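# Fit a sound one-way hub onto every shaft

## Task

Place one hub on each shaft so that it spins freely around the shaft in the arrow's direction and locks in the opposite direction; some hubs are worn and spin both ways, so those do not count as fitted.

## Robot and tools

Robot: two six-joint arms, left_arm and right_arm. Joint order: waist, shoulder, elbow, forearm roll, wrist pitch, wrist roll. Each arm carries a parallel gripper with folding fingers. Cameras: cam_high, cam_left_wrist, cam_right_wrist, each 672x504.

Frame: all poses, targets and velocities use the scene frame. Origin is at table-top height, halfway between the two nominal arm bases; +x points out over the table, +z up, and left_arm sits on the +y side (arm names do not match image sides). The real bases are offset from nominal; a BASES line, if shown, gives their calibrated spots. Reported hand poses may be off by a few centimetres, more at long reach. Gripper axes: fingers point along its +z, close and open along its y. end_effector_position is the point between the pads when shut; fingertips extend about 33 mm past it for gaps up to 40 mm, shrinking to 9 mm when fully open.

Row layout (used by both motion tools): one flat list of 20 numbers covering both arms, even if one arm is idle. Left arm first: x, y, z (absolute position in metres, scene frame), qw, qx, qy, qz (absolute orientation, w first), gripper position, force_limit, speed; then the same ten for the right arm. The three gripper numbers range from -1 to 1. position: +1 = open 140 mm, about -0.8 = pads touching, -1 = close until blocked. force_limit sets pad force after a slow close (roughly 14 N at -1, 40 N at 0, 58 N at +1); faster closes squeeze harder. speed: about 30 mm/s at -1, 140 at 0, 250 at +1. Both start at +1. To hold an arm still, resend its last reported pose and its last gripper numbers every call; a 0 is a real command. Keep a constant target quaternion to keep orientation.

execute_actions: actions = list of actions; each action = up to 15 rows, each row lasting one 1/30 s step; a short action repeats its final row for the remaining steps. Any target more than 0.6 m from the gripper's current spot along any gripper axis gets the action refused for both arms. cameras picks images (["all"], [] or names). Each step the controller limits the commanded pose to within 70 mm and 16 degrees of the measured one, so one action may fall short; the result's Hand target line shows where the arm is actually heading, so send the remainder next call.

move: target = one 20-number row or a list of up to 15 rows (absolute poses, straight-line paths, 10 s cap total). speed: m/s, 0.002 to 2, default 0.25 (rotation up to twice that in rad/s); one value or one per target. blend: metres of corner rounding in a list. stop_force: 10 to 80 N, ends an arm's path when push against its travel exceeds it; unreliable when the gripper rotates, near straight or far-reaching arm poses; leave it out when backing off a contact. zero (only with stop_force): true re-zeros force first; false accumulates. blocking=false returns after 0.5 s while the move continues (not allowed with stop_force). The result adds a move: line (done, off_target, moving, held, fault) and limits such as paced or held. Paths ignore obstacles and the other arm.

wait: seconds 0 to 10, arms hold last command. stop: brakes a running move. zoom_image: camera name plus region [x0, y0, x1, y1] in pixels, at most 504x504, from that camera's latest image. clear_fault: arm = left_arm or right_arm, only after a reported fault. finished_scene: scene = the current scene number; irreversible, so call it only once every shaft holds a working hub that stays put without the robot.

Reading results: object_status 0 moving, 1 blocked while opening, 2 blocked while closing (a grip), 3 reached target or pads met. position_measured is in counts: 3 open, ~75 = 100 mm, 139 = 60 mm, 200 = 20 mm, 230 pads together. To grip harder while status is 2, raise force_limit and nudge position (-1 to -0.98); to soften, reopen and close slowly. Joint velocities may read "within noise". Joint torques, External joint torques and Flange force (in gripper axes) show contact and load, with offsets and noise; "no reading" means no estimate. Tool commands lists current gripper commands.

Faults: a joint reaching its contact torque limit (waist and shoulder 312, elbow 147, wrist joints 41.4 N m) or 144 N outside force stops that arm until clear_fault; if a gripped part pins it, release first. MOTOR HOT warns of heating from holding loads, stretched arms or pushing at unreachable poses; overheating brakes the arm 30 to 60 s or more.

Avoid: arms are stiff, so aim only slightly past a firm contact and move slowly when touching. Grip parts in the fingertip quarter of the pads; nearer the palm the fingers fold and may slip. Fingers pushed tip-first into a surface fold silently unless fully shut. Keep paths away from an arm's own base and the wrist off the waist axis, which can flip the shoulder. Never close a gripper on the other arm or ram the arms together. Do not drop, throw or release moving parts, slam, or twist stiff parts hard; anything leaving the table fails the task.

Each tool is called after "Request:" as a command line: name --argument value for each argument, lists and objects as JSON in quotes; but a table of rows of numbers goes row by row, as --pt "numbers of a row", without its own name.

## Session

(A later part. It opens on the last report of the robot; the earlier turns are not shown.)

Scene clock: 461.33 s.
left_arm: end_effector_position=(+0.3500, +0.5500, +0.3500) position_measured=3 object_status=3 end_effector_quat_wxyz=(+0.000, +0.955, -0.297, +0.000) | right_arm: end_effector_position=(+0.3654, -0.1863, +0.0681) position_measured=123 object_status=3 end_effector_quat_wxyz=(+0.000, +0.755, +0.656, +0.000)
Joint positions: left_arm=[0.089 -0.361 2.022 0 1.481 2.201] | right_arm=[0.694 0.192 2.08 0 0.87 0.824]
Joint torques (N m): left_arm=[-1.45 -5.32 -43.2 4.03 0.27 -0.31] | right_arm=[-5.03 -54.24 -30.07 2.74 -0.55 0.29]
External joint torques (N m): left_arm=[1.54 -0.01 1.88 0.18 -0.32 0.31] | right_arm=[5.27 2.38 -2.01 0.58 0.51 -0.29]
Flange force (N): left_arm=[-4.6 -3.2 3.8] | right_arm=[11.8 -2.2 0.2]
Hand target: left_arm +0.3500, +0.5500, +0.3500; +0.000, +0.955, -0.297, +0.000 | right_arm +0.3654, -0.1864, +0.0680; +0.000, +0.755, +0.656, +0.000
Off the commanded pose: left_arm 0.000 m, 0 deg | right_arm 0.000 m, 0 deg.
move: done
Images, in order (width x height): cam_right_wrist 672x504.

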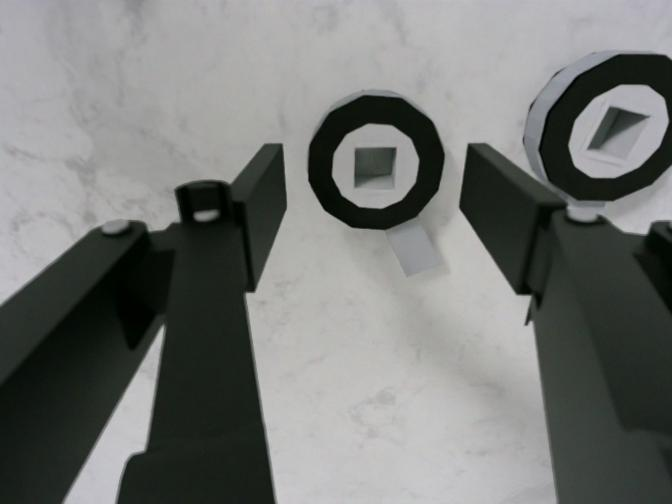

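Request:
move --pt "0.35 0.55 0.35 0 0.955 -0.297 0 1 1 1 0.3659 -0.1872 0.0365 0 0.7547 0.6561 0 0.05 -1 -1" --pt "0.35 0.55 0.35 0 0.955 -0.297 0 1 1 1 0.3659 -0.1872 0.0365 0 0.7547 0.6561 0 -1 -1 -1" --speed 0.07 --cameras '["cam_right_wrist"]'

Request:
zoom_image --camera "cam_right_wrist" --region '[280, 90, 480, 290]'

Scene clock: 476.70 s.
left_arm: end_effector_position=(+0.3500, +0.5500, +0.3500) position_measured=3 object_status=3 end_effector_quat_wxyz=(+0.000, +0.955, -0.297, +0.000) | right_arm: end_effector_position=(+0.3659, -0.1872, +0.0365) position_measured=138 object_status=2 end_effector_quat_wxyz=(+0.000, +0.755, +0.656, +0.000)
Joint positions: left_arm=[0.089 -0.361 2.022 0 1.481 2.201] | right_arm=[0.692 0.231 2.105 0 0.806 0.822]
Joint torques (N m): left_arm=[-1.92 -5.53 -43.11 4.03 0.3 -0.18] | right_arm=[-3.1 -52.15 -25.87 2.55 -0.86 0.44]
External joint torques (N m): left_arm=[2.04 0.08 1.83 0.18 -0.33 0.18] | right_arm=[3.17 -1.69 -4.35 0.57 0.83 -0.44]
Flange force (N): left_arm=[-5.1 -4.3 3.7] | right_arm=[8.1 0.2 -7.0]
Hand target: left_arm +0.3500, +0.5500, +0.3500; +0.000, +0.955, -0.297, +0.000 | right_arm +0.3659, -0.1872, +0.0365; +0.000, +0.755, +0.656, +0.000
Off the commanded pose: left_arm 0.000 m, 0 deg | right_arm 0.000 m, 0 deg.
move: done
Images, in order (width x height): cam_right_wrist 672x504.

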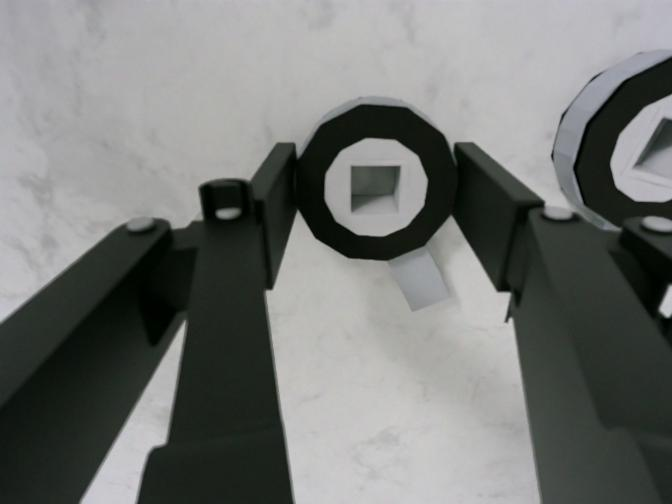

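Scaled by 2.520 from the camera's 672x504 image, which has a finer 960x720 frame.

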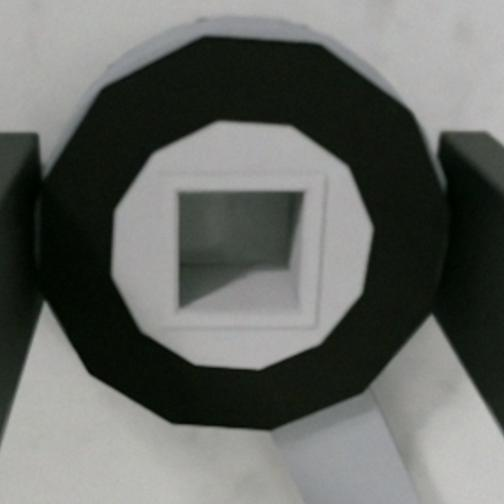

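Request:
move --pt "0.35 0.55 0.35 0 0.955 -0.297 0 1 1 1 0.3659 -0.1872 0.1 0 0.7547 0.6561 0 -1 -1 -1" --pt "0.35 0.55 0.35 0 0.955 -0.297 0 1 1 1 0.2864 0.0938 0.1 0 0.704 0.7102 0 -1 -1 -1" --pt "0.35 0.55 0.35 0 0.955 -0.297 0 1 1 1 0.2864 0.0938 0.0855 0 0.704 0.7102 0 -1 -1 -1" --speed '[0.08,0.15,0.08]' --cameras '["cam_right_wrist"]'

Request:
zoom_image --camera "cam_right_wrist" --region '[335, 150, 415, 230]'

Scene clock: 490.10 s.
left_arm: end_effector_position=(+0.3500, +0.5500, +0.3500) position_measured=3 object_status=3 end_effector_quat_wxyz=(+0.000, +0.955, -0.297, +0.000) | right_arm: end_effector_position=(+0.2864, +0.0938, +0.0856) position_measured=138 object_status=2 end_effector_quat_wxyz=(+0.000, +0.704, +0.710, +0.000)
Joint positions: left_arm=[0.089 -0.361 2.022 0 1.481 2.201] | right_arm=[1.074 0.422 1.715 0 1.004 1.056]
Joint torques (N m): left_arm=[-1.38 -4.73 -42.82 4.03 0.24 -0.24] | right_arm=[-3.06 -82.27 -34.12 3.04 -0.51 0.48]
External joint torques (N m): left_arm=[1.45 -0.44 1.63 0.17 -0.28 0.24] | right_arm=[3.35 4.45 -1.37 0.63 0.45 -0.48]
Flange force (N): left_arm=[-4.7 -2.4 3.2] | right_arm=[10.3 0.8 2.1]
Hand target: left_arm +0.3500, +0.5500, +0.3500; +0.000, +0.955, -0.297, +0.000 | right_arm +0.2864, +0.0938, +0.0855; +0.000, +0.704, +0.710, +0.000
Off the commanded pose: left_arm 0.000 m, 0 deg | right_arm 0.000 m, 0 deg.
move: done
Images, in order (width x height): cam_right_wrist 672x504.

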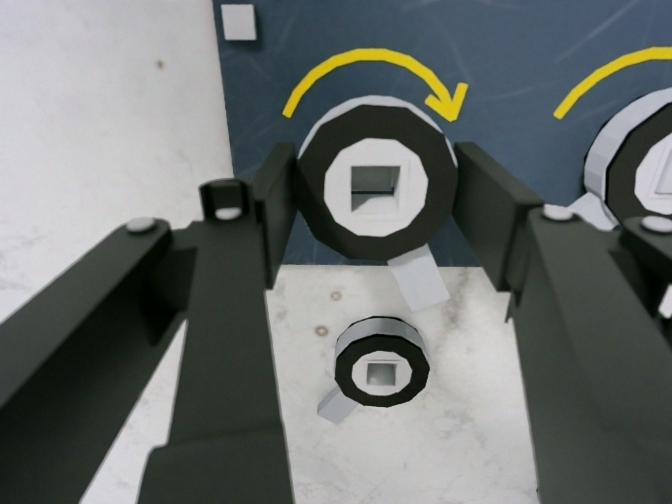

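Scaled by 6.300 from the camera's 672x504 image, which has a finer 960x720 frame.

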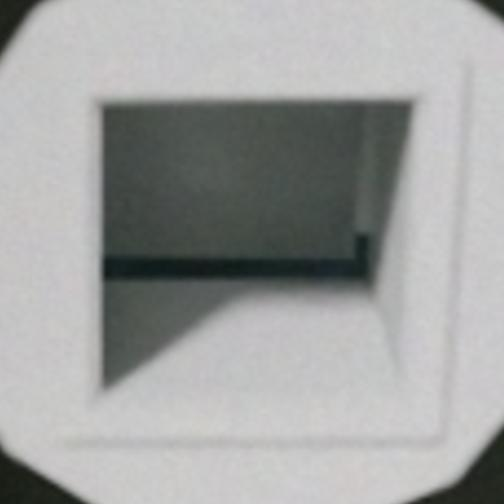

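Request:
move --target '[0.35,0.55,0.35,0,0.955,-0.297,0,1,1,1,0.2862,0.0938,0.0785,0,0.704,0.7102,0,-1,-1,-1]' --speed 0.01 --stop_force 10 --cameras '["cam_right_wrist"]'

Request:
zoom_image --camera "cam_right_wrist" --region '[335, 150, 415, 230]'

Scene clock: 500.80 s.
left_arm: end_effector_position=(+0.3500, +0.5500, +0.3500) position_measured=3 object_status=3 end_effector_quat_wxyz=(+0.000, +0.955, -0.297, +0.000) | right_arm: end_effector_position=(+0.2862, +0.0938, +0.0785) position_measured=138 object_status=2 end_effector_quat_wxyz=(+0.000, +0.704, +0.710, +0.000)
Joint positions: left_arm=[0.089 -0.361 2.022 0 1.481 2.201] | right_arm=[1.074 0.429 1.72 0 0.993 1.056]
Joint torques (N m): left_arm=[-1.53 -5.45 -43.18 4.15 0.29 -0.28] | right_arm=[-6.01 -81.92 -33.41 1.73 -0.36 0.39]
External joint torques (N m): left_arm=[1.63 0 1.96 0.06 -0.32 0.28] | right_arm=[6.36 3.79 -1.82 1.92 0.3 -0.39]
Flange force (N): left_arm=[-4.8 -3.3 3.9] | right_arm=[12.3 -3.0 1.5]
Hand target: left_arm +0.3500, +0.5500, +0.3500; +0.000, +0.955, -0.297, +0.000 | right_arm +0.2862, +0.0938, +0.0785; +0.000, +0.704, +0.710, +0.000
Off the commanded pose: left_arm 0.000 m, 0 deg | right_arm 0.000 m, 0 deg.
move: done
Images, in order (width x height): cam_right_wrist 672x504.

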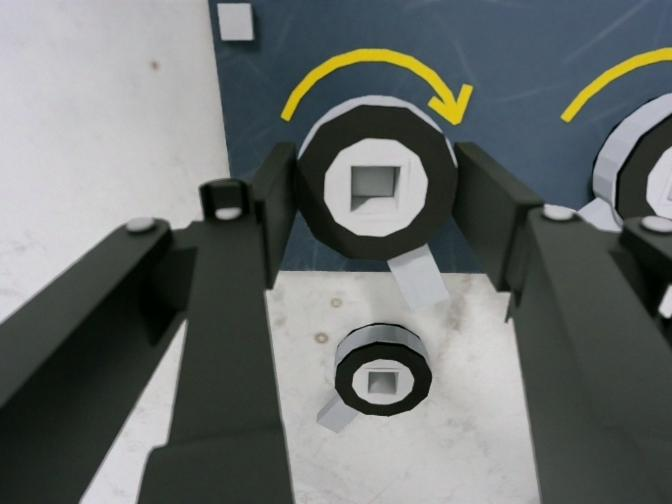

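Scaled by 6.300 from the camera's 672x504 image, which has a finer 960x720 frame.

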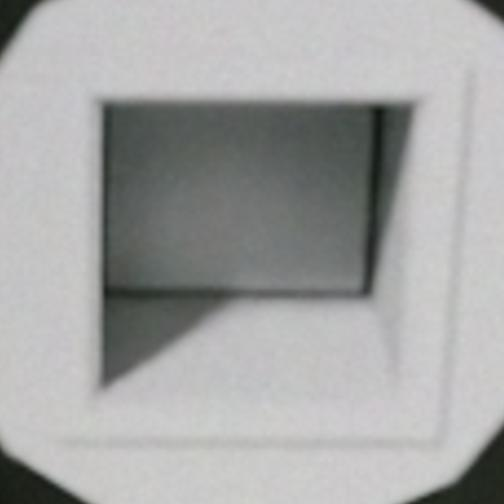

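Request:
move --target '[0.35,0.55,0.35,0,0.955,-0.297,0,1,1,1,0.2862,0.0938,0.058,0,0.704,0.7102,0,-1,-1,-1]' --speed 0.015 --stop_force 16

Request:
move --target '[0.35,0.55,0.35,0,0.955,-0.297,0,1,1,1,0.2862,0.0938,0.0598,0,0.704,0.7102,0,-1,-1,-1]' --speed 0.015 --cameras '["cam_right_wrist"]'

Request:
move --target '[0.35,0.55,0.35,0,0.955,-0.297,0,1,1,1,0.2862,0.0938,0.0598,0,0.842,0.5395,0,-1,-1,-1]' --speed 0.15 --cameras '["cam_right_wrist"]'

Request:
move --target '[0.35,0.55,0.35,0,0.955,-0.297,0,1,1,1,0.2862,0.0938,0.0598,0,0.704,0.7102,0,-1,-1,-1]' --speed 0.15 --cameras '["cam_right_wrist"]'

Scene clock: 515.80 s.
left_arm: end_effector_position=(+0.3500, +0.5500, +0.3500) position_measured=3 object_status=3 end_effector_quat_wxyz=(+0.000, +0.955, -0.297, +0.000) | right_arm: end_effector_position=(+0.2862, +0.0938, +0.0580) position_measured=138 object_status=2 end_effector_quat_wxyz=(+0.000, +0.704, +0.710, +0.000)
Joint positions: left_arm=[0.089 -0.361 2.022 0 1.481 2.201] | right_arm=[1.074 0.447 1.735 0 0.959 1.056]
Joint torques (N m): left_arm=[-1.72 -5.56 -42.94 4.04 0.24 -0.33] | right_arm=[-4.88 -72.56 -27.38 2.01 -0.9 0.42]
External joint torques (N m): left_arm=[1.8 0.24 1.66 0.17 -0.28 0.33] | right_arm=[5.15 -6.37 -6.98 1.54 0.85 -0.42]
Flange force (N): left_arm=[-4.6 -4.3 3.4] | right_arm=[9.4 -2.5 -12.2]
Hand target: left_arm +0.3500, +0.5500, +0.3500; +0.000, +0.955, -0.297, +0.000 | right_arm +0.2862, +0.0938, +0.0580; +0.000, +0.704, +0.710, +0.000
Off the commanded pose: left_arm 0.000 m, 0 deg | right_arm 0.000 m, 0 deg.
move: done

Scene clock: 516.50 s.
left_arm: end_effector_position=(+0.3500, +0.5500, +0.3500) position_measured=3 object_status=3 end_effector_quat_wxyz=(+0.000, +0.955, -0.297, +0.000) | right_arm: end_effector_position=(+0.2862, +0.0938, +0.0598) position_measured=138 object_status=2 end_effector_quat_wxyz=(+0.000, +0.704, +0.710, +0.000)
Joint positions: left_arm=[0.089 -0.361 2.022 0 1.481 2.201] | right_arm=[1.074 0.446 1.734 0 0.962 1.056]
Joint torques (N m): left_arm=[-1.04 -5.17 -43.09 4.03 0.27 -0.34] | right_arm=[-5.11 -83.87 -32.39 2.11 -0.04 0.49]
External joint torques (N m): left_arm=[1.19 -0.65 1.77 0.19 -0.3 0.34] | right_arm=[5.58 5.06 -1.98 1.45 0 -0.49]
Flange force (N): left_arm=[-4.8 -1.7 3.5] | right_arm=[13.3 -1.2 3.3]
Hand target: left_arm +0.3500, +0.5500, +0.3500; +0.000, +0.955, -0.297, +0.000 | right_arm +0.2862, +0.0938, +0.0598; +0.000, +0.704, +0.710, +0.000
Off the commanded pose: left_arm 0.000 m, 0 deg | right_arm 0.000 m, 0 deg.
move: done
Images, in order (width x height): cam_right_wrist 672x504.

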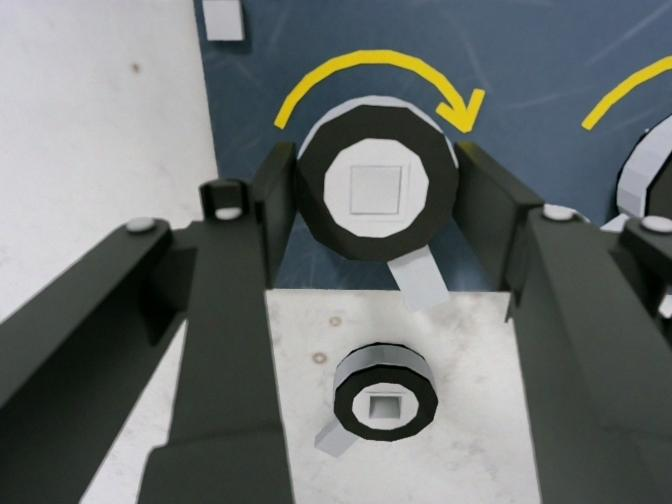

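Scene clock: 518.43 s.
left_arm: end_effector_position=(+0.3500, +0.5500, +0.3500) position_measured=3 object_status=3 end_effector_quat_wxyz=(+0.000, +0.955, -0.297, +0.000) | right_arm: end_effector_position=(+0.2863, +0.0937, +0.0598) position_measured=138 object_status=2 end_effector_quat_wxyz=(+0.000, +0.842, +0.539, +0.000)
Joint positions: left_arm=[0.089 -0.361 2.022 0 1.481 2.201] | right_arm=[1.074 0.446 1.734 0 0.962 1.496]
Joint torques (N m): left_arm=[-1.32 -4.97 -42.99 4.11 0.31 -0.19] | right_arm=[-3.52 -82.71 -30.58 2.41 1.04 0.21]
External joint torques (N m): left_arm=[1.37 -0.25 1.72 0.11 -0.35 0.19] | right_arm=[3.72 3.87 -3.81 1.13 -1.09 -0.21]
Flange force (N): left_arm=[-4.3 -2.4 3.5] | right_arm=[12.8 -4.5 2.7]
Hand target: left_arm +0.3500, +0.5500, +0.3500; +0.000, +0.955, -0.297, +0.000 | right_arm +0.2862, +0.0938, +0.0598; +0.000, +0.842, +0.539, +0.000
Off the commanded pose: left_arm 0.000 m, 0 deg | right_arm 0.000 m, 0 deg.
move: done
Images, in order (width x height): cam_right_wrist 672x504.

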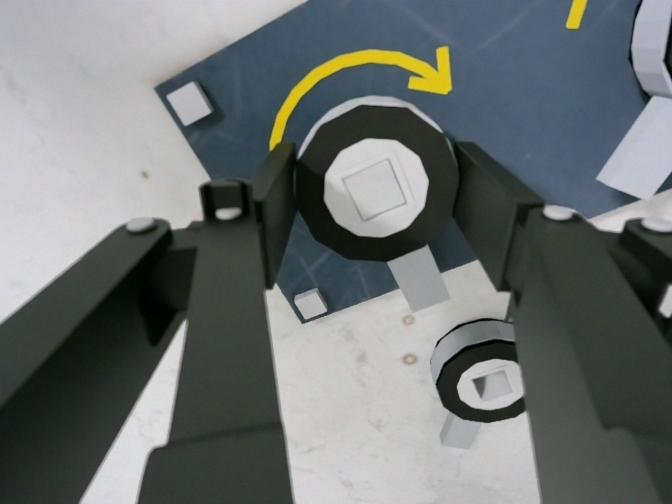

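Scene clock: 520.37 s.
left_arm: end_effector_position=(+0.3500, +0.5500, +0.3500) position_measured=3 object_status=3 end_effector_quat_wxyz=(+0.000, +0.955, -0.297, +0.000) | right_arm: end_effector_position=(+0.2861, +0.0939, +0.0598) position_measured=138 object_status=2 end_effector_quat_wxyz=(+0.000, +0.704, +0.710, +0.000)
Joint positions: left_arm=[0.089 -0.361 2.022 0 1.481 2.201] | right_arm=[1.075 0.446 1.734 0 0.962 1.056]
Joint torques (N m): left_arm=[-1.04 -5.24 -43.08 4.1 0.3 -0.21] | right_arm=[-4.25 -83.22 -31.92 2.12 0.35 0.1]
External joint torques (N m): left_arm=[1.21 -0.39 1.87 0.11 -0.33 0.21] | right_arm=[4.44 4.36 -2.5 1.43 -0.4 -0.1]
Flange force (N): left_arm=[-4.4 -1.7 3.7] | right_arm=[12.6 -0.3 3.0]
Hand target: left_arm +0.3500, +0.5500, +0.3500; +0.000, +0.955, -0.297, +0.000 | right_arm +0.2862, +0.0938, +0.0598; +0.000, +0.704, +0.710, +0.000
Off the commanded pose: left_arm 0.000 m, 0 deg | right_arm 0.000 m, 0 deg.
move: done
Images, in order (width x height): cam_right_wrist 672x504.

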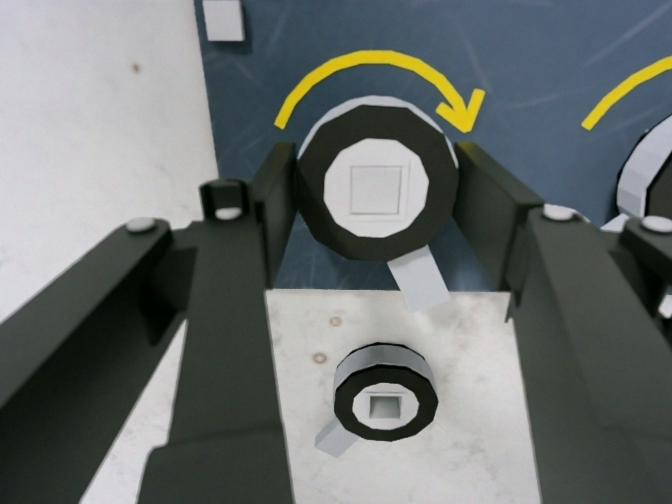

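Request:
move --pt "0.35 0.55 0.35 0 0.955 -0.297 0 1 1 1 0.2862 0.0938 0.1 0 0.704 0.7102 0 -1 -1 -1" --pt "0.35 0.55 0.35 0 0.955 -0.297 0 1 1 1 0.35 -0.175 0.1 0 0.7071 0.7071 0 -1 -1 -1" --pt "0.35 0.55 0.35 0 0.955 -0.297 0 1 1 1 0.35 -0.175 0.042 0 0.7071 0.7071 0 -1 -1 -1" --speed '[0.04,0.2,0.12]'

Request:
move --target '[0.35,0.55,0.35,0,0.955,-0.297,0,1,1,1,0.35,-0.175,0.0355,0,0.7071,0.7071,0,-1,-1,-1]' --speed 0.012 --stop_force 10

Request:
move --pt "0.35 0.55 0.35 0 0.955 -0.297 0 1 1 1 0.35 -0.175 0.0364 0 0.7071 0.7071 0 0.12 -1 -1" --pt "0.35 0.55 0.35 0 0.955 -0.297 0 1 1 1 0.35 -0.175 0.1 0 0.7071 0.7071 0 0.12 -1 -1" --pt "0.35 0.55 0.35 0 0.955 -0.297 0 1 1 1 0.4575 -0.173 0.1 0 0.7071 0.7071 0 0.12 -1 -1" --speed '[0.02,0.1,0.15]' --cameras '["cam_right_wrist"]'

Scene clock: 538.20 s.
left_arm: end_effector_position=(+0.3500, +0.5500, +0.3500) position_measured=3 object_status=3 end_effector_quat_wxyz=(+0.000, +0.955, -0.297, +0.000) | right_arm: end_effector_position=(+0.3500, -0.1750, +0.0421) position_measured=138 object_status=2 end_effector_quat_wxyz=(+0.000, +0.707, +0.707, +0.000)
Joint positions: left_arm=[0.089 -0.361 2.022 0 1.481 2.201] | right_arm=[0.728 0.219 2.106 0 0.816 0.719]
Joint torques (N m): left_arm=[-1.79 -5.33 -43.24 4.08 0.27 -0.31] | right_arm=[-2.73 -56.8 -29.33 2.62 -0.36 0.51]
External joint torques (N m): left_arm=[1.74 0.69 2.13 0.11 -0.32 0.3] | right_arm=[2.83 3.67 -1.25 0.54 0.32 -0.51]
Flange force (N): left_arm=[-4.2 -4.3 4.3] | right_arm=[8.5 2.5 3.1]
Hand target: left_arm +0.3500, +0.5500, +0.3500; +0.000, +0.955, -0.297, +0.000 | right_arm +0.3500, -0.1750, +0.0420; +0.000, +0.707, +0.707, +0.000
Off the commanded pose: left_arm 0.000 m, 0 deg | right_arm 0.000 m, 0 deg.
move: done

Scene clock: 539.50 s.
left_arm: end_effector_position=(+0.3500, +0.5500, +0.3500) position_measured=3 object_status=3 end_effector_quat_wxyz=(+0.000, +0.955, -0.297, +0.000) | right_arm: end_effector_position=(+0.3500, -0.1750, +0.0355) position_measured=138 object_status=2 end_effector_quat_wxyz=(+0.000, +0.707, +0.707, +0.000)
Joint positions: left_arm=[0.089 -0.361 2.022 0 1.481 2.201] | right_arm=[0.728 0.228 2.111 0 0.803 0.719]
Joint torques (N m): left_arm=[-1.43 -5.07 -43.21 4.04 0.28 -0.21] | right_arm=[-3.13 -54.57 -27.39 2.45 -0.7 0.47]
External joint torques (N m): left_arm=[1.49 -0.02 2.04 0.17 -0.32 0.21] | right_arm=[3.38 1.03 -2.77 0.67 0.66 -0.47]
Flange force (N): left_arm=[-4.5 -2.7 4.1] | right_arm=[8.8 1.3 -2.0]
Hand target: left_arm +0.3500, +0.5500, +0.3500; +0.000, +0.955, -0.297, +0.000 | right_arm +0.3500, -0.1750, +0.0355; +0.000, +0.707, +0.707, +0.000
Off the commanded pose: left_arm 0.000 m, 0 deg | right_arm 0.000 m, 0 deg.
move: done

Scene clock: 542.13 s.
left_arm: end_effector_position=(+0.3500, +0.5500, +0.3500) position_measured=3 object_status=3 end_effector_quat_wxyz=(+0.000, +0.955, -0.297, +0.000) | right_arm: end_effector_position=(+0.4574, -0.1730, +0.1000) position_measured=114 object_status=3 end_effector_quat_wxyz=(+0.000, +0.707, +0.707, +0.000)
Joint positions: left_arm=[0.089 -0.361 2.022 0 1.481 2.201] | right_arm=[0.617 0.268 1.907 0 0.966 0.608]
Joint torques (N m): left_arm=[-1.38 -4.88 -43.21 3.97 0.23 -0.3] | right_arm=[-1.92 -65.36 -32.1 3.04 -0.42 0.22]
External joint torques (N m): left_arm=[1.44 -0.21 2.03 0.23 -0.28 0.3] | right_arm=[2.28 3.31 -2.38 0.53 0.39 -0.22]
Flange force (N): left_arm=[-4.8 -2.6 3.9] | right_arm=[8.5 5.5 0.5]
Hand target: left_arm +0.3500, +0.5500, +0.3500; +0.000, +0.955, -0.297, +0.000 | right_arm +0.4575, -0.1730, +0.1000; +0.000, +0.707, +0.707, +0.000
Off the commanded pose: left_arm 0.000 m, 0 deg | right_arm 0.000 m, 0 deg.
move: done
Images, in order (width x height): cam_right_wrist 672x504.

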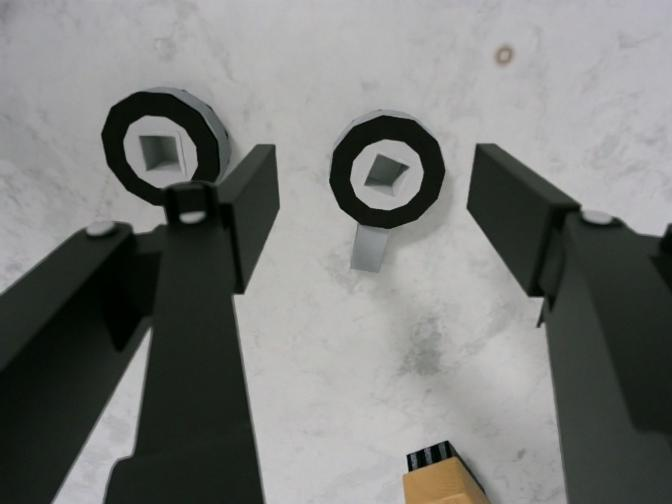

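Request:
move --target '[0.35,0.55,0.35,0,0.955,-0.297,0,1,1,1,0.4662,-0.1845,0.068,0,0.7071,0.7071,0,0.12,-1,-1]' --speed 0.12 --cameras '["cam_right_wrist"]'

Scene clock: 547.40 s.
left_arm: end_effector_position=(+0.3500, +0.5500, +0.3500) position_measured=3 object_status=3 end_effector_quat_wxyz=(+0.000, +0.955, -0.297, +0.000) | right_arm: end_effector_position=(+0.4662, -0.1845, +0.0680) position_measured=114 object_status=3 end_effector_quat_wxyz=(+0.000, +0.707, +0.707, +0.000)
Joint positions: left_arm=[0.089 -0.361 2.022 0 1.481 2.201] | right_arm=[0.594 0.301 1.933 0 0.908 0.585]
Joint torques (N m): left_arm=[-1.55 -4.79 -43.06 3.96 0.36 -0.27] | right_arm=[-2.86 -66.08 -30.52 2.82 -0.63 0.52]
External joint torques (N m): left_arm=[1.72 -1.01 1.76 0.25 -0.39 0.27] | right_arm=[3.22 2.26 -2.52 0.61 0.6 -0.52]
Flange force (N): left_arm=[-6.0 -2.4 3.5] | right_arm=[8.6 4.2 -0.6]
Hand target: left_arm +0.3500, +0.5500, +0.3500; +0.000, +0.955, -0.297, +0.000 | right_arm +0.4662, -0.1845, +0.0680; +0.000, +0.707, +0.707, +0.000
Off the commanded pose: left_arm 0.000 m, 0 deg | right_arm 0.000 m, 0 deg.
move: done
Images, in order (width x height): cam_right_wrist 672x504.

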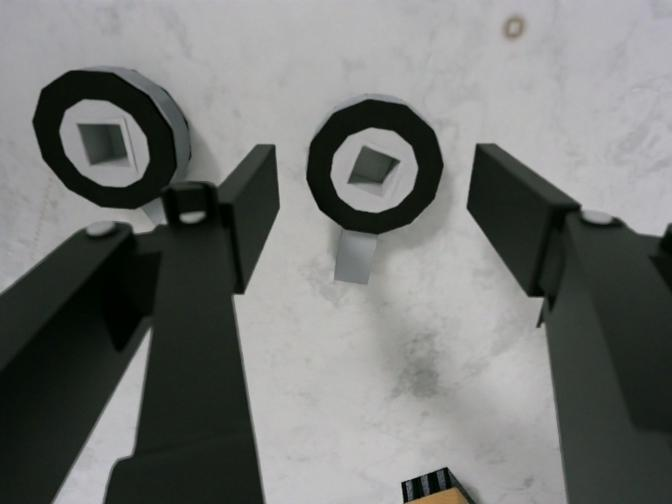

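Request:
move --pt "0.35 0.55 0.35 0 0.955 -0.297 0 1 1 1 0.4662 -0.1872 0.0365 0 0.7071 0.7071 0 0.06 -1 -1" --pt "0.35 0.55 0.35 0 0.955 -0.297 0 1 1 1 0.4662 -0.1872 0.0365 0 0.7071 0.7071 0 -1 -1 -1" --speed 0.07 --cameras '["cam_right_wrist"]'

Request:
zoom_image --camera "cam_right_wrist" --region '[280, 90, 480, 290]'

Scene clock: 555.53 s.
left_arm: end_effector_position=(+0.3500, +0.5500, +0.3500) position_measured=3 object_status=3 end_effector_quat_wxyz=(+0.000, +0.955, -0.297, +0.000) | right_arm: end_effector_position=(+0.4662, -0.1872, +0.0365) position_measured=138 object_status=2 end_effector_quat_wxyz=(+0.000, +0.707, +0.707, +0.000)
Joint positions: left_arm=[0.089 -0.361 2.022 0 1.481 2.201] | right_arm=[0.591 0.334 1.959 0 0.849 0.581]
Joint torques (N m): left_arm=[-1.59 -5.66 -43.11 4.1 0.29 -0.29] | right_arm=[-2.93 -63.96 -27.07 2.77 -0.91 0.55]
External joint torques (N m): left_arm=[1.71 0.2 1.86 0.11 -0.32 0.29] | right_arm=[3.26 -1.4 -4.38 0.5 0.88 -0.55]
Flange force (N): left_arm=[-4.6 -3.8 3.8] | right_arm=[7.9 3.4 -6.2]
Hand target: left_arm +0.3500, +0.5500, +0.3500; +0.000, +0.955, -0.297, +0.000 | right_arm +0.4662, -0.1872, +0.0365; +0.000, +0.707, +0.707, +0.000
Off the commanded pose: left_arm 0.000 m, 0 deg | right_arm 0.000 m, 0 deg.
move: done
Images, in order (width x height): cam_right_wrist 672x504.

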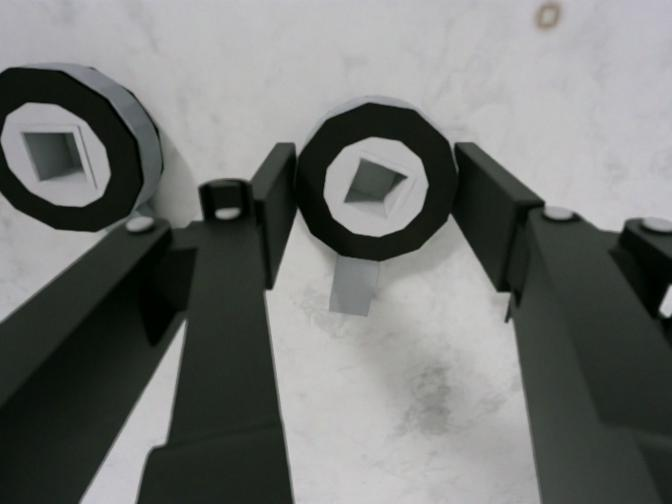

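Scaled by 2.520 from the camera's 672x504 image, which has a finer 960x720 frame.

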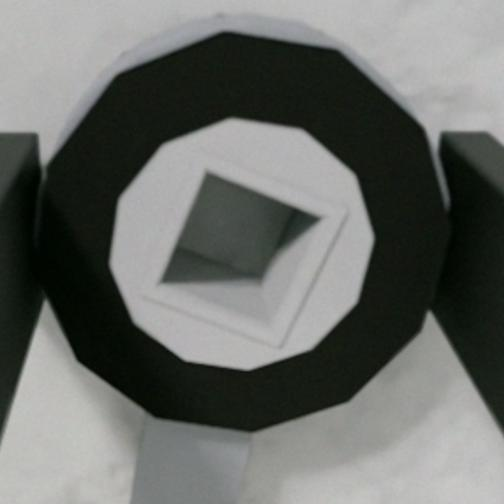

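Request:
move --pt "0.35 0.55 0.35 0 0.955 -0.297 0 1 1 1 0.4662 -0.1872 0.1 0 0.7071 0.7071 0 -1 -1 -1" --pt "0.35 0.55 0.35 0 0.955 -0.297 0 1 1 1 0.2862 0.0938 0.1 0 0.5592 0.829 0 -1 -1 -1" --pt "0.35 0.55 0.35 0 0.955 -0.297 0 1 1 1 0.2862 0.0938 0.0855 0 0.5592 0.829 0 -1 -1 -1" --speed '[0.08,0.2,0.08]' --cameras '["cam_right_wrist"]'

Request:
zoom_image --camera "cam_right_wrist" --region '[335, 150, 415, 230]'

Scene clock: 567.50 s.
left_arm: end_effector_position=(+0.3500, +0.5500, +0.3500) position_measured=3 object_status=3 end_effector_quat_wxyz=(+0.000, +0.955, -0.297, +0.000) | right_arm: end_effector_position=(+0.2862, +0.0938, +0.0856) position_measured=138 object_status=2 end_effector_quat_wxyz=(+0.000, +0.559, +0.829, +0.000)
Joint positions: left_arm=[0.089 -0.361 2.022 0 1.481 2.201] | right_arm=[1.074 0.422 1.715 0 1.004 0.681]
Joint torques (N m): left_arm=[-1.59 -5.36 -42.93 4.1 0.26 -0.24] | right_arm=[-2.62 -83.34 -34.11 3.13 -0.35 0.51]
External joint torques (N m): left_arm=[1.66 0.16 1.74 0.1 -0.3 0.24] | right_arm=[2.41 5.56 -1.43 0.54 0.31 -0.51]
Flange force (N): left_arm=[-4.4 -3.6 3.5] | right_arm=[9.3 6.5 3.3]
Hand target: left_arm +0.3500, +0.5500, +0.3500; +0.000, +0.955, -0.297, +0.000 | right_arm +0.2862, +0.0938, +0.0855; +0.000, +0.559, +0.829, +0.000
Off the commanded pose: left_arm 0.000 m, 0 deg | right_arm 0.000 m, 0 deg.
move: done
Images, in order (width x height): cam_right_wrist 672x504.

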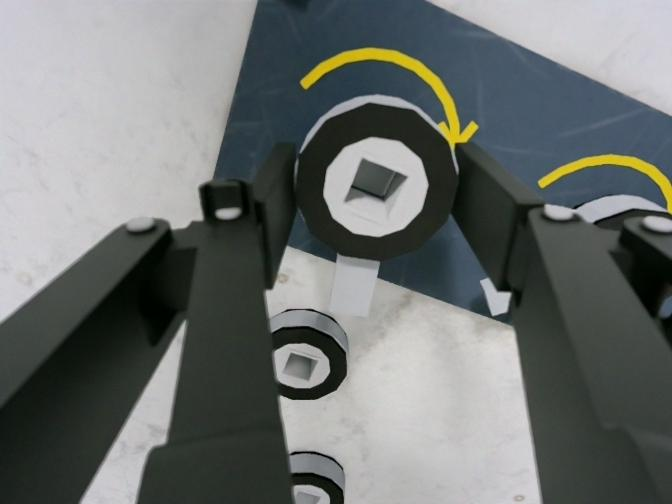

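Scaled by 6.300 from the camera's 672x504 image, which has a finer 960x720 frame.

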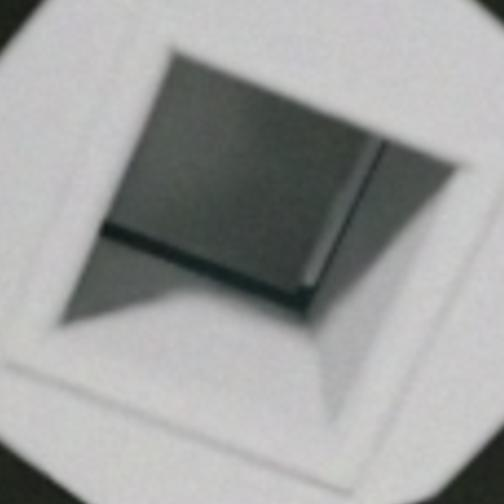

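Request:
move --target '[0.35,0.55,0.35,0,0.955,-0.297,0,1,1,1,0.2861,0.0937,0.0785,0,0.5592,0.829,0,-1,-1,-1]' --speed 0.01 --stop_force 10 --cameras '["cam_right_wrist"]'

Request:
zoom_image --camera "cam_right_wrist" --region '[335, 150, 415, 230]'

Scene clock: 578.87 s.
left_arm: end_effector_position=(+0.3500, +0.5500, +0.3500) position_measured=3 object_status=3 end_effector_quat_wxyz=(+0.000, +0.955, -0.297, +0.000) | right_arm: end_effector_position=(+0.2861, +0.0937, +0.0785) position_measured=138 object_status=2 end_effector_quat_wxyz=(+0.000, +0.559, +0.829, +0.000)
Joint positions: left_arm=[0.089 -0.361 2.022 0 1.481 2.201] | right_arm=[1.075 0.428 1.721 0 0.993 0.681]
Joint torques (N m): left_arm=[-1.45 -4.89 -42.89 4.12 0.28 -0.29] | right_arm=[-4.93 -82.11 -34.52 2.12 -1.07 0.46]
External joint torques (N m): left_arm=[1.55 -0.42 1.7 0.09 -0.31 0.28] | right_arm=[4.92 4.15 -0.63 1.52 1.03 -0.46]
Flange force (N): left_arm=[-5.0 -2.8 3.4] | right_arm=[9.9 1.9 1.5]
Hand target: left_arm +0.3500, +0.5500, +0.3500; +0.000, +0.955, -0.297, +0.000 | right_arm +0.2861, +0.0937, +0.0785; +0.000, +0.559, +0.829, +0.000
Off the commanded pose: left_arm 0.000 m, 0 deg | right_arm 0.000 m, 0 deg.
move: done
Images, in order (width x height): cam_right_wrist 672x504.

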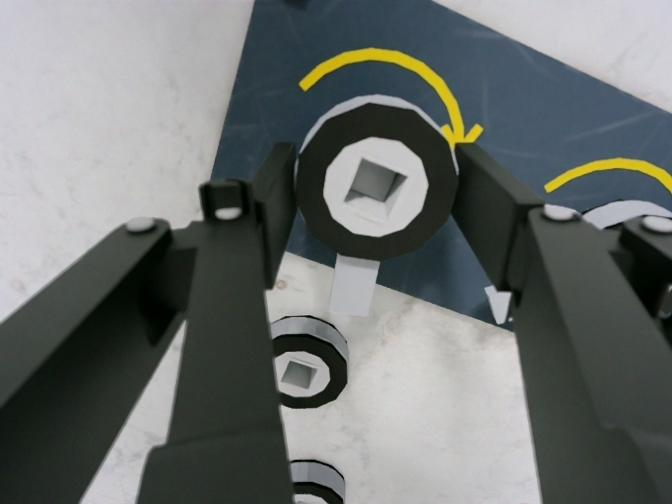

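Scaled by 6.300 from the camera's 672x504 image, which has a finer 960x720 frame.

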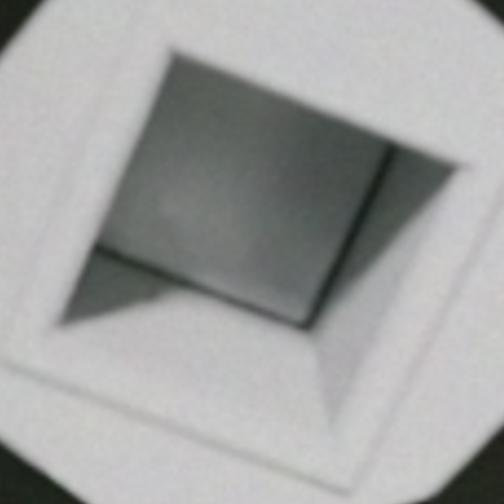

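Request:
move --target '[0.35,0.55,0.35,0,0.955,-0.297,0,1,1,1,0.2861,0.0938,0.058,0,0.5592,0.829,0,-1,-1,-1]' --speed 0.015 --stop_force 16

Request:
move --target '[0.35,0.55,0.35,0,0.955,-0.297,0,1,1,1,0.2861,0.0938,0.0598,0,0.5592,0.829,0,-1,-1,-1]' --speed 0.015 --cameras '["cam_right_wrist"]'

Request:
move --target '[0.35,0.55,0.35,0,0.955,-0.297,0,1,1,1,0.2861,0.0938,0.0598,0,0.7254,0.6884,0,-1,-1,-1]' --speed 0.15 --cameras '["cam_right_wrist"]'

Request:
move --target '[0.35,0.55,0.35,0,0.955,-0.297,0,1,1,1,0.2861,0.0938,0.0598,0,0.5592,0.829,0,-1,-1,-1]' --speed 0.15 --cameras '["cam_right_wrist"]'

Scene clock: 593.70 s.
left_arm: end_effector_position=(+0.3500, +0.5500, +0.3500) position_measured=3 object_status=3 end_effector_quat_wxyz=(+0.000, +0.955, -0.297, +0.000) | right_arm: end_effector_position=(+0.2861, +0.0938, +0.0580) position_measured=138 object_status=2 end_effector_quat_wxyz=(+0.000, +0.559, +0.829, +0.000)
Joint positions: left_arm=[0.089 -0.361 2.022 0 1.481 2.201] | right_arm=[1.075 0.447 1.735 0 0.959 0.681]
Joint torques (N m): left_arm=[-1.47 -5.13 -43.23 4.13 0.38 -0.26] | right_arm=[-6.51 -72.3 -30.16 1.59 -2.83 0.5]
External joint torques (N m): left_arm=[1.43 0.55 2.15 0.06 -0.42 0.26] | right_arm=[6.82 -6.63 -4.17 1.97 2.8 -0.5]
Flange force (N): left_arm=[-3.7 -3.3 4.5] | right_arm=[8.2 -3.9 -13.7]
Hand target: left_arm +0.3500, +0.5500, +0.3500; +0.000, +0.955, -0.297, +0.000 | right_arm +0.2861, +0.0938, +0.0580; +0.000, +0.559, +0.829, +0.000
Off the commanded pose: left_arm 0.000 m, 0 deg | right_arm 0.000 m, 0 deg.
move: contact (right_arm)

Scene clock: 594.40 s.
left_arm: end_effector_position=(+0.3500, +0.5500, +0.3500) position_measured=3 object_status=3 end_effector_quat_wxyz=(+0.000, +0.955, -0.297, +0.000) | right_arm: end_effector_position=(+0.2861, +0.0938, +0.0598) position_measured=138 object_status=2 end_effector_quat_wxyz=(+0.000, +0.559, +0.829, +0.000)
Joint positions: left_arm=[0.089 -0.361 2.022 0 1.481 2.201] | right_arm=[1.075 0.446 1.734 0 0.962 0.681]
Joint torques (N m): left_arm=[-1.67 -5.14 -43.21 4.08 0.23 -0.33] | right_arm=[-6.3 -83.77 -35.11 1.79 -1.28 0.51]
External joint torques (N m): left_arm=[1.76 -0.35 1.96 0.13 -0.27 0.33] | right_arm=[6.57 4.99 0.71 1.78 1.24 -0.51]
Flange force (N): left_arm=[-5.6 -3.3 3.8] | right_arm=[10.6 -0.7 3.1]
Hand target: left_arm +0.3500, +0.5500, +0.3500; +0.000, +0.955, -0.297, +0.000 | right_arm +0.2861, +0.0938, +0.0598; +0.000, +0.559, +0.829, +0.000
Off the commanded pose: left_arm 0.000 m, 0 deg | right_arm 0.000 m, 0 deg.
move: done
Images, in order (width x height): cam_right_wrist 672x504.

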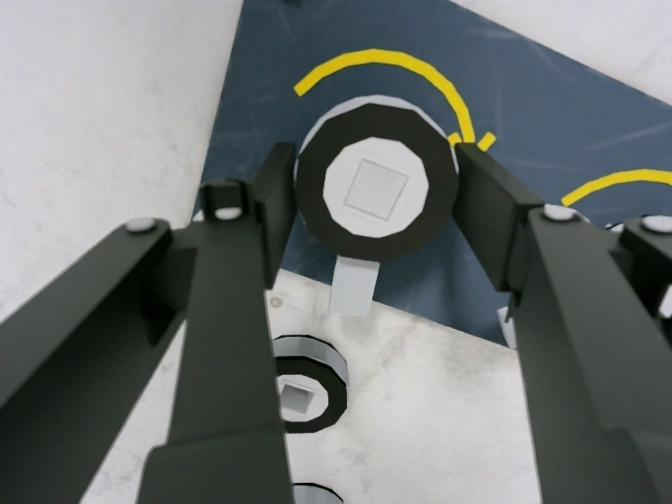

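Scene clock: 596.33 s.
left_arm: end_effector_position=(+0.3500, +0.5500, +0.3500) position_measured=3 object_status=3 end_effector_quat_wxyz=(+0.000, +0.955, -0.297, +0.000) | right_arm: end_effector_position=(+0.2862, +0.0937, +0.0598) position_measured=138 object_status=2 end_effector_quat_wxyz=(+0.000, +0.725, +0.688, +0.000)
Joint positions: left_arm=[0.089 -0.361 2.022 0 1.481 2.201] | right_arm=[1.074 0.445 1.734 0 0.962 1.117]
Joint torques (N m): left_arm=[-1.26 -5.3 -43.07 4.1 0.24 -0.25] | right_arm=[-5.69 -83.67 -33.48 1.78 -0.48 0.68]
External joint torques (N m): left_arm=[1.38 -0.43 1.77 0.12 -0.27 0.25] | right_arm=[5.96 4.75 -0.97 1.77 0.43 -0.68]
Flange force (N): left_arm=[-4.7 -2.2 3.4] | right_arm=[11.3 -3.1 3.1]
Hand target: left_arm +0.3500, +0.5500, +0.3500; +0.000, +0.955, -0.297, +0.000 | right_arm +0.2861, +0.0938, +0.0598; +0.000, +0.725, +0.688, +0.000
Off the commanded pose: left_arm 0.000 m, 0 deg | right_arm 0.000 m, 0 deg.
move: done
Images, in order (width x height): cam_right_wrist 672x504.

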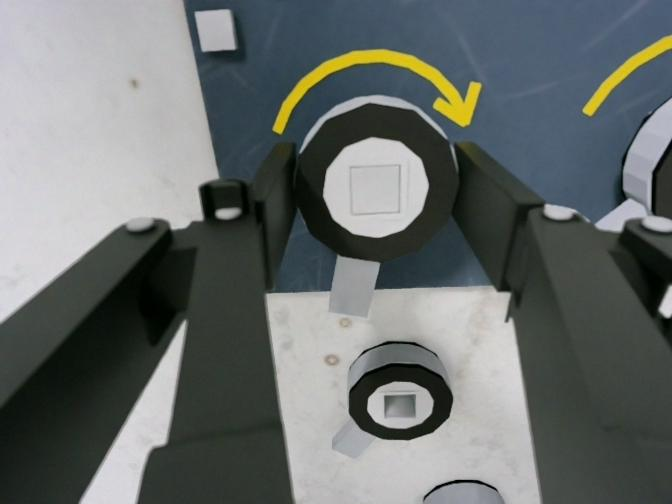

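Scene clock: 598.27 s.
left_arm: end_effector_position=(+0.3500, +0.5500, +0.3500) position_measured=3 object_status=3 end_effector_quat_wxyz=(+0.000, +0.955, -0.297, +0.000) | right_arm: end_effector_position=(+0.2860, +0.0939, +0.0598) position_measured=138 object_status=2 end_effector_quat_wxyz=(+0.000, +0.559, +0.829, +0.000)
Joint positions: left_arm=[0.089 -0.361 2.022 0 1.481 2.201] | right_arm=[1.075 0.445 1.734 0 0.962 0.681]
Joint torques (N m): left_arm=[-1.09 -5.43 -43.19 4.04 0.35 -0.29] | right_arm=[-4.13 -83.1 -35.45 2.26 -1.77 0.36]
External joint torques (N m): left_arm=[1.14 0.25 2.01 0.16 -0.39 0.29] | right_arm=[4.3 4.31 1.08 1.29 1.74 -0.36]
Flange force (N): left_arm=[-3.6 -2.4 4.2] | right_arm=[7.4 0.2 1.9]
Hand target: left_arm +0.3500, +0.5500, +0.3500; +0.000, +0.955, -0.297, +0.000 | right_arm +0.2861, +0.0938, +0.0598; +0.000, +0.559, +0.829, +0.000
Off the commanded pose: left_arm 0.000 m, 0 deg | right_arm 0.000 m, 0 deg.
move: done
Images, in order (width x height): cam_right_wrist 672x504.

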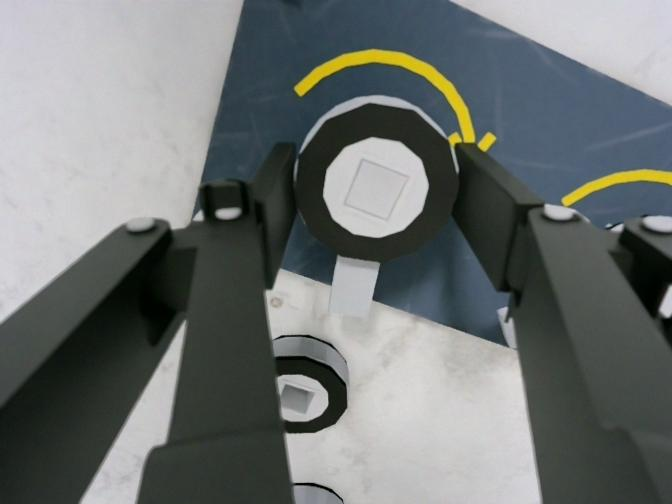

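Request:
move --pt "0.35 0.55 0.35 0 0.955 -0.297 0 1 1 1 0.2861 0.0938 0.1 0 0.5592 0.829 0 -1 -1 -1" --pt "0.35 0.55 0.35 0 0.955 -0.297 0 1 1 1 0.4662 -0.185 0.1 0 0.7071 0.7071 0 -1 -1 -1" --pt "0.35 0.55 0.35 0 0.955 -0.297 0 1 1 1 0.4662 -0.185 0.042 0 0.7071 0.7071 0 -1 -1 -1" --speed '[0.04,0.2,0.12]'

Request:
move --target '[0.35,0.55,0.35,0,0.955,-0.297,0,1,1,1,0.4662,-0.185,0.0355,0,0.7071,0.7071,0,-1,-1,-1]' --speed 0.012 --stop_force 10

Request:
move --pt "0.35 0.55 0.35 0 0.955 -0.297 0 1 1 1 0.4662 -0.185 0.0364 0 0.7071 0.7071 0 0.12 -1 -1" --pt "0.35 0.55 0.35 0 0.955 -0.297 0 1 1 1 0.4662 -0.185 0.1 0 0.7071 0.7071 0 0.12 -1 -1" --pt "0.35 0.55 0.35 0 0.955 -0.297 0 1 1 1 0.3 -0.045 0.1 0 0.866 0.5 0 0.12 -1 -1" --pt "0.35 0.55 0.35 0 0.955 -0.297 0 1 1 1 0.3 -0.045 0.07 0 0.866 0.5 0 0.12 -1 -1" --speed '[0.02,0.1,0.2,0.1]' --cameras '["cam_right_wrist"]'

Scene clock: 690.20 s.
left_arm: end_effector_position=(+0.3500, +0.5500, +0.3500) position_measured=3 object_status=3 end_effector_quat_wxyz=(+0.000, +0.955, -0.297, +0.000) | right_arm: end_effector_position=(+0.4662, -0.1850, +0.0421) position_measured=138 object_status=2 end_effector_quat_wxyz=(+0.000, +0.707, +0.707, +0.000)
Joint positions: left_arm=[0.089 -0.361 2.022 0 1.481 2.201] | right_arm=[0.594 0.329 1.953 0 0.86 0.584]
Joint torques (N m): left_arm=[-1.1 -4.94 -42.99 4.06 0.24 -0.29] | right_arm=[-2.34 -69.61 -30.42 2.74 -0.28 0.46]
External joint torques (N m): left_arm=[1.22 -0.46 1.73 0.15 -0.28 0.29] | right_arm=[2.63 4.38 -1.3 0.55 0.25 -0.46]
Flange force (N): left_arm=[-4.5 -1.9 3.4] | right_arm=[7.9 4.9 3.6]
Hand target: left_arm +0.3500, +0.5500, +0.3500; +0.000, +0.955, -0.297, +0.000 | right_arm +0.4662, -0.1850, +0.0420; +0.000, +0.707, +0.707, +0.000
Off the commanded pose: left_arm 0.000 m, 0 deg | right_arm 0.000 m, 0 deg.
move: done

Scene clock: 691.43 s.
left_arm: end_effector_position=(+0.3500, +0.5500, +0.3500) position_measured=3 object_status=3 end_effector_quat_wxyz=(+0.000, +0.955, -0.297, +0.000) | right_arm: end_effector_position=(+0.4662, -0.1850, +0.0356) position_measured=138 object_status=2 end_effector_quat_wxyz=(+0.000, +0.707, +0.707, +0.000)
Joint positions: left_arm=[0.089 -0.361 2.022 0 1.481 2.201] | right_arm=[0.594 0.336 1.957 0 0.848 0.584]
Joint torques (N m): left_arm=[-1.74 -5.29 -42.98 4.06 0.35 -0.33] | right_arm=[-3.05 -61.37 -25.99 2.61 -1.35 0.48]
External joint torques (N m): left_arm=[1.84 -0.19 1.73 0.15 -0.39 0.33] | right_arm=[3.35 -4.19 -5.42 0.65 1.32 -0.47]
Flange force (N): left_arm=[-5.2 -3.9 3.6] | right_arm=[7.4 2.2 -10.9]
Hand target: left_arm +0.3500, +0.5500, +0.3500; +0.000, +0.955, -0.297, +0.000 | right_arm +0.4662, -0.1850, +0.0356; +0.000, +0.707, +0.707, +0.000
Off the commanded pose: left_arm 0.000 m, 0 deg | right_arm 0.000 m, 0 deg.
move: contact (right_arm)

Scene clock: 695.03 s.
left_arm: end_effector_position=(+0.3500, +0.5500, +0.3500) position_measured=3 object_status=3 end_effector_quat_wxyz=(+0.000, +0.955, -0.297, +0.000) | right_arm: end_effector_position=(+0.3000, -0.0450, +0.0700) position_measured=114 object_status=3 end_effector_quat_wxyz=(+0.000, +0.866, +0.500, +0.000)
Joint positions: left_arm=[0.089 -0.361 2.022 0 1.481 2.201] | right_arm=[0.945 0.282 1.956 0 0.904 1.459]
Joint torques (N m): left_arm=[-1.94 -4.79 -43.14 4.1 0.25 -0.24] | right_arm=[-3.09 -64.51 -30.33 2.85 -0.51 0.5]
External joint torques (N m): left_arm=[2.11 -0.79 1.89 0.11 -0.29 0.24] | right_arm=[3.35 2.74 -2.75 0.55 0.45 -0.5]
Flange force (N): left_arm=[-6.5 -3.4 3.6] | right_arm=[9.8 -4.1 0.0]
Hand target: left_arm +0.3500, +0.5500, +0.3500; +0.000, +0.955, -0.297, +0.000 | right_arm +0.3000, -0.0450, +0.0700; +0.000, +0.866, +0.500, +0.000
Off the commanded pose: left_arm 0.000 m, 0 deg | right_arm 0.000 m, 0 deg.
move: done
Images, in order (width x height): cam_right_wrist 672x504.

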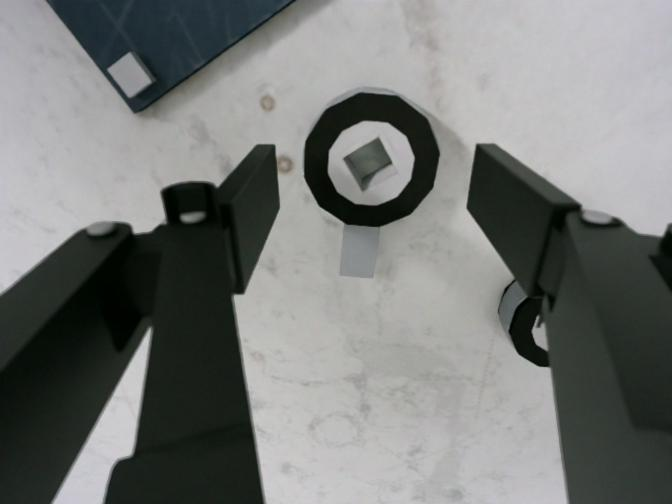

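Request:
move --pt "0.35 0.55 0.35 0 0.955 -0.297 0 1 1 1 0.299 -0.0445 0.0365 0 0.8434 0.5373 0 0.12 -1 -1" --pt "0.35 0.55 0.35 0 0.955 -0.297 0 1 1 1 0.299 -0.0445 0.0365 0 0.8434 0.5373 0 -1 -1 -1" --pt "0.35 0.55 0.35 0 0.955 -0.297 0 1 1 1 0.299 -0.0445 0.1 0 0.8434 0.5373 0 -1 -1 -1" --speed '[0.07,0.07,0.08]' --cameras '["cam_right_wrist"]'

Request:
zoom_image --camera "cam_right_wrist" --region '[280, 90, 480, 290]'

Scene clock: 719.73 s.
left_arm: end_effector_position=(+0.3500, +0.5500, +0.3500) position_measured=3 object_status=3 end_effector_quat_wxyz=(+0.000, +0.955, -0.297, +0.000) | right_arm: end_effector_position=(+0.2990, -0.0445, +0.0999) position_measured=138 object_status=2 end_effector_quat_wxyz=(+0.000, +0.843, +0.537, +0.000)
Joint positions: left_arm=[0.089 -0.361 2.022 0 1.481 2.201] | right_arm=[0.947 0.251 1.931 0 0.96 1.374]
Joint torques (N m): left_arm=[-1.42 -5.02 -43.04 4.11 0.28 -0.28] | right_arm=[-2.68 -64.46 -33.08 2.97 -0.36 0.55]
External joint torques (N m): left_arm=[1.56 -0.56 1.73 0.11 -0.32 0.28] | right_arm=[2.64 4.7 -1.22 0.54 0.3 -0.55]
Flange force (N): left_arm=[-5.2 -2.6 3.4] | right_arm=[9.7 -2.1 3.0]
Hand target: left_arm +0.3500, +0.5500, +0.3500; +0.000, +0.955, -0.297, +0.000 | right_arm +0.2990, -0.0445, +0.1000; +0.000, +0.843, +0.537, +0.000
Off the commanded pose: left_arm 0.000 m, 0 deg | right_arm 0.000 m, 0 deg.
move: done
Images, in order (width x height): cam_right_wrist 672x504.

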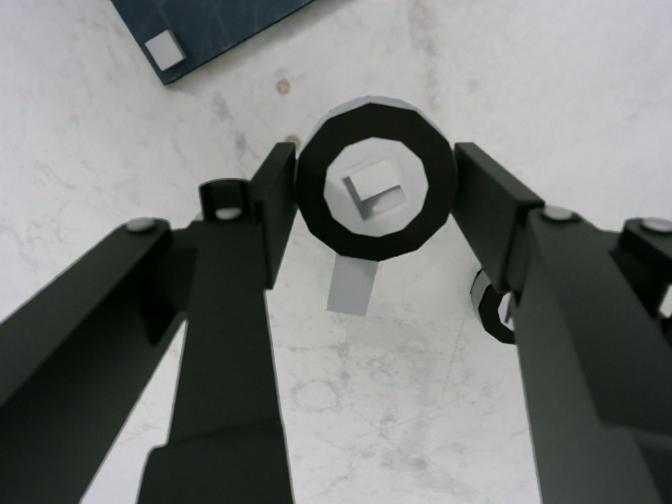

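Scaled by 2.520 from the camera's 672x504 image, which has a finer 960x720 frame.

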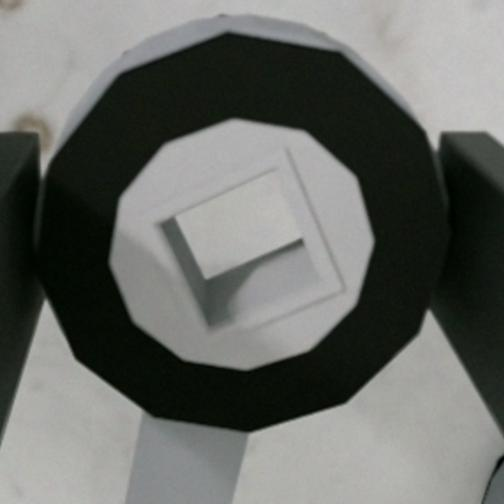

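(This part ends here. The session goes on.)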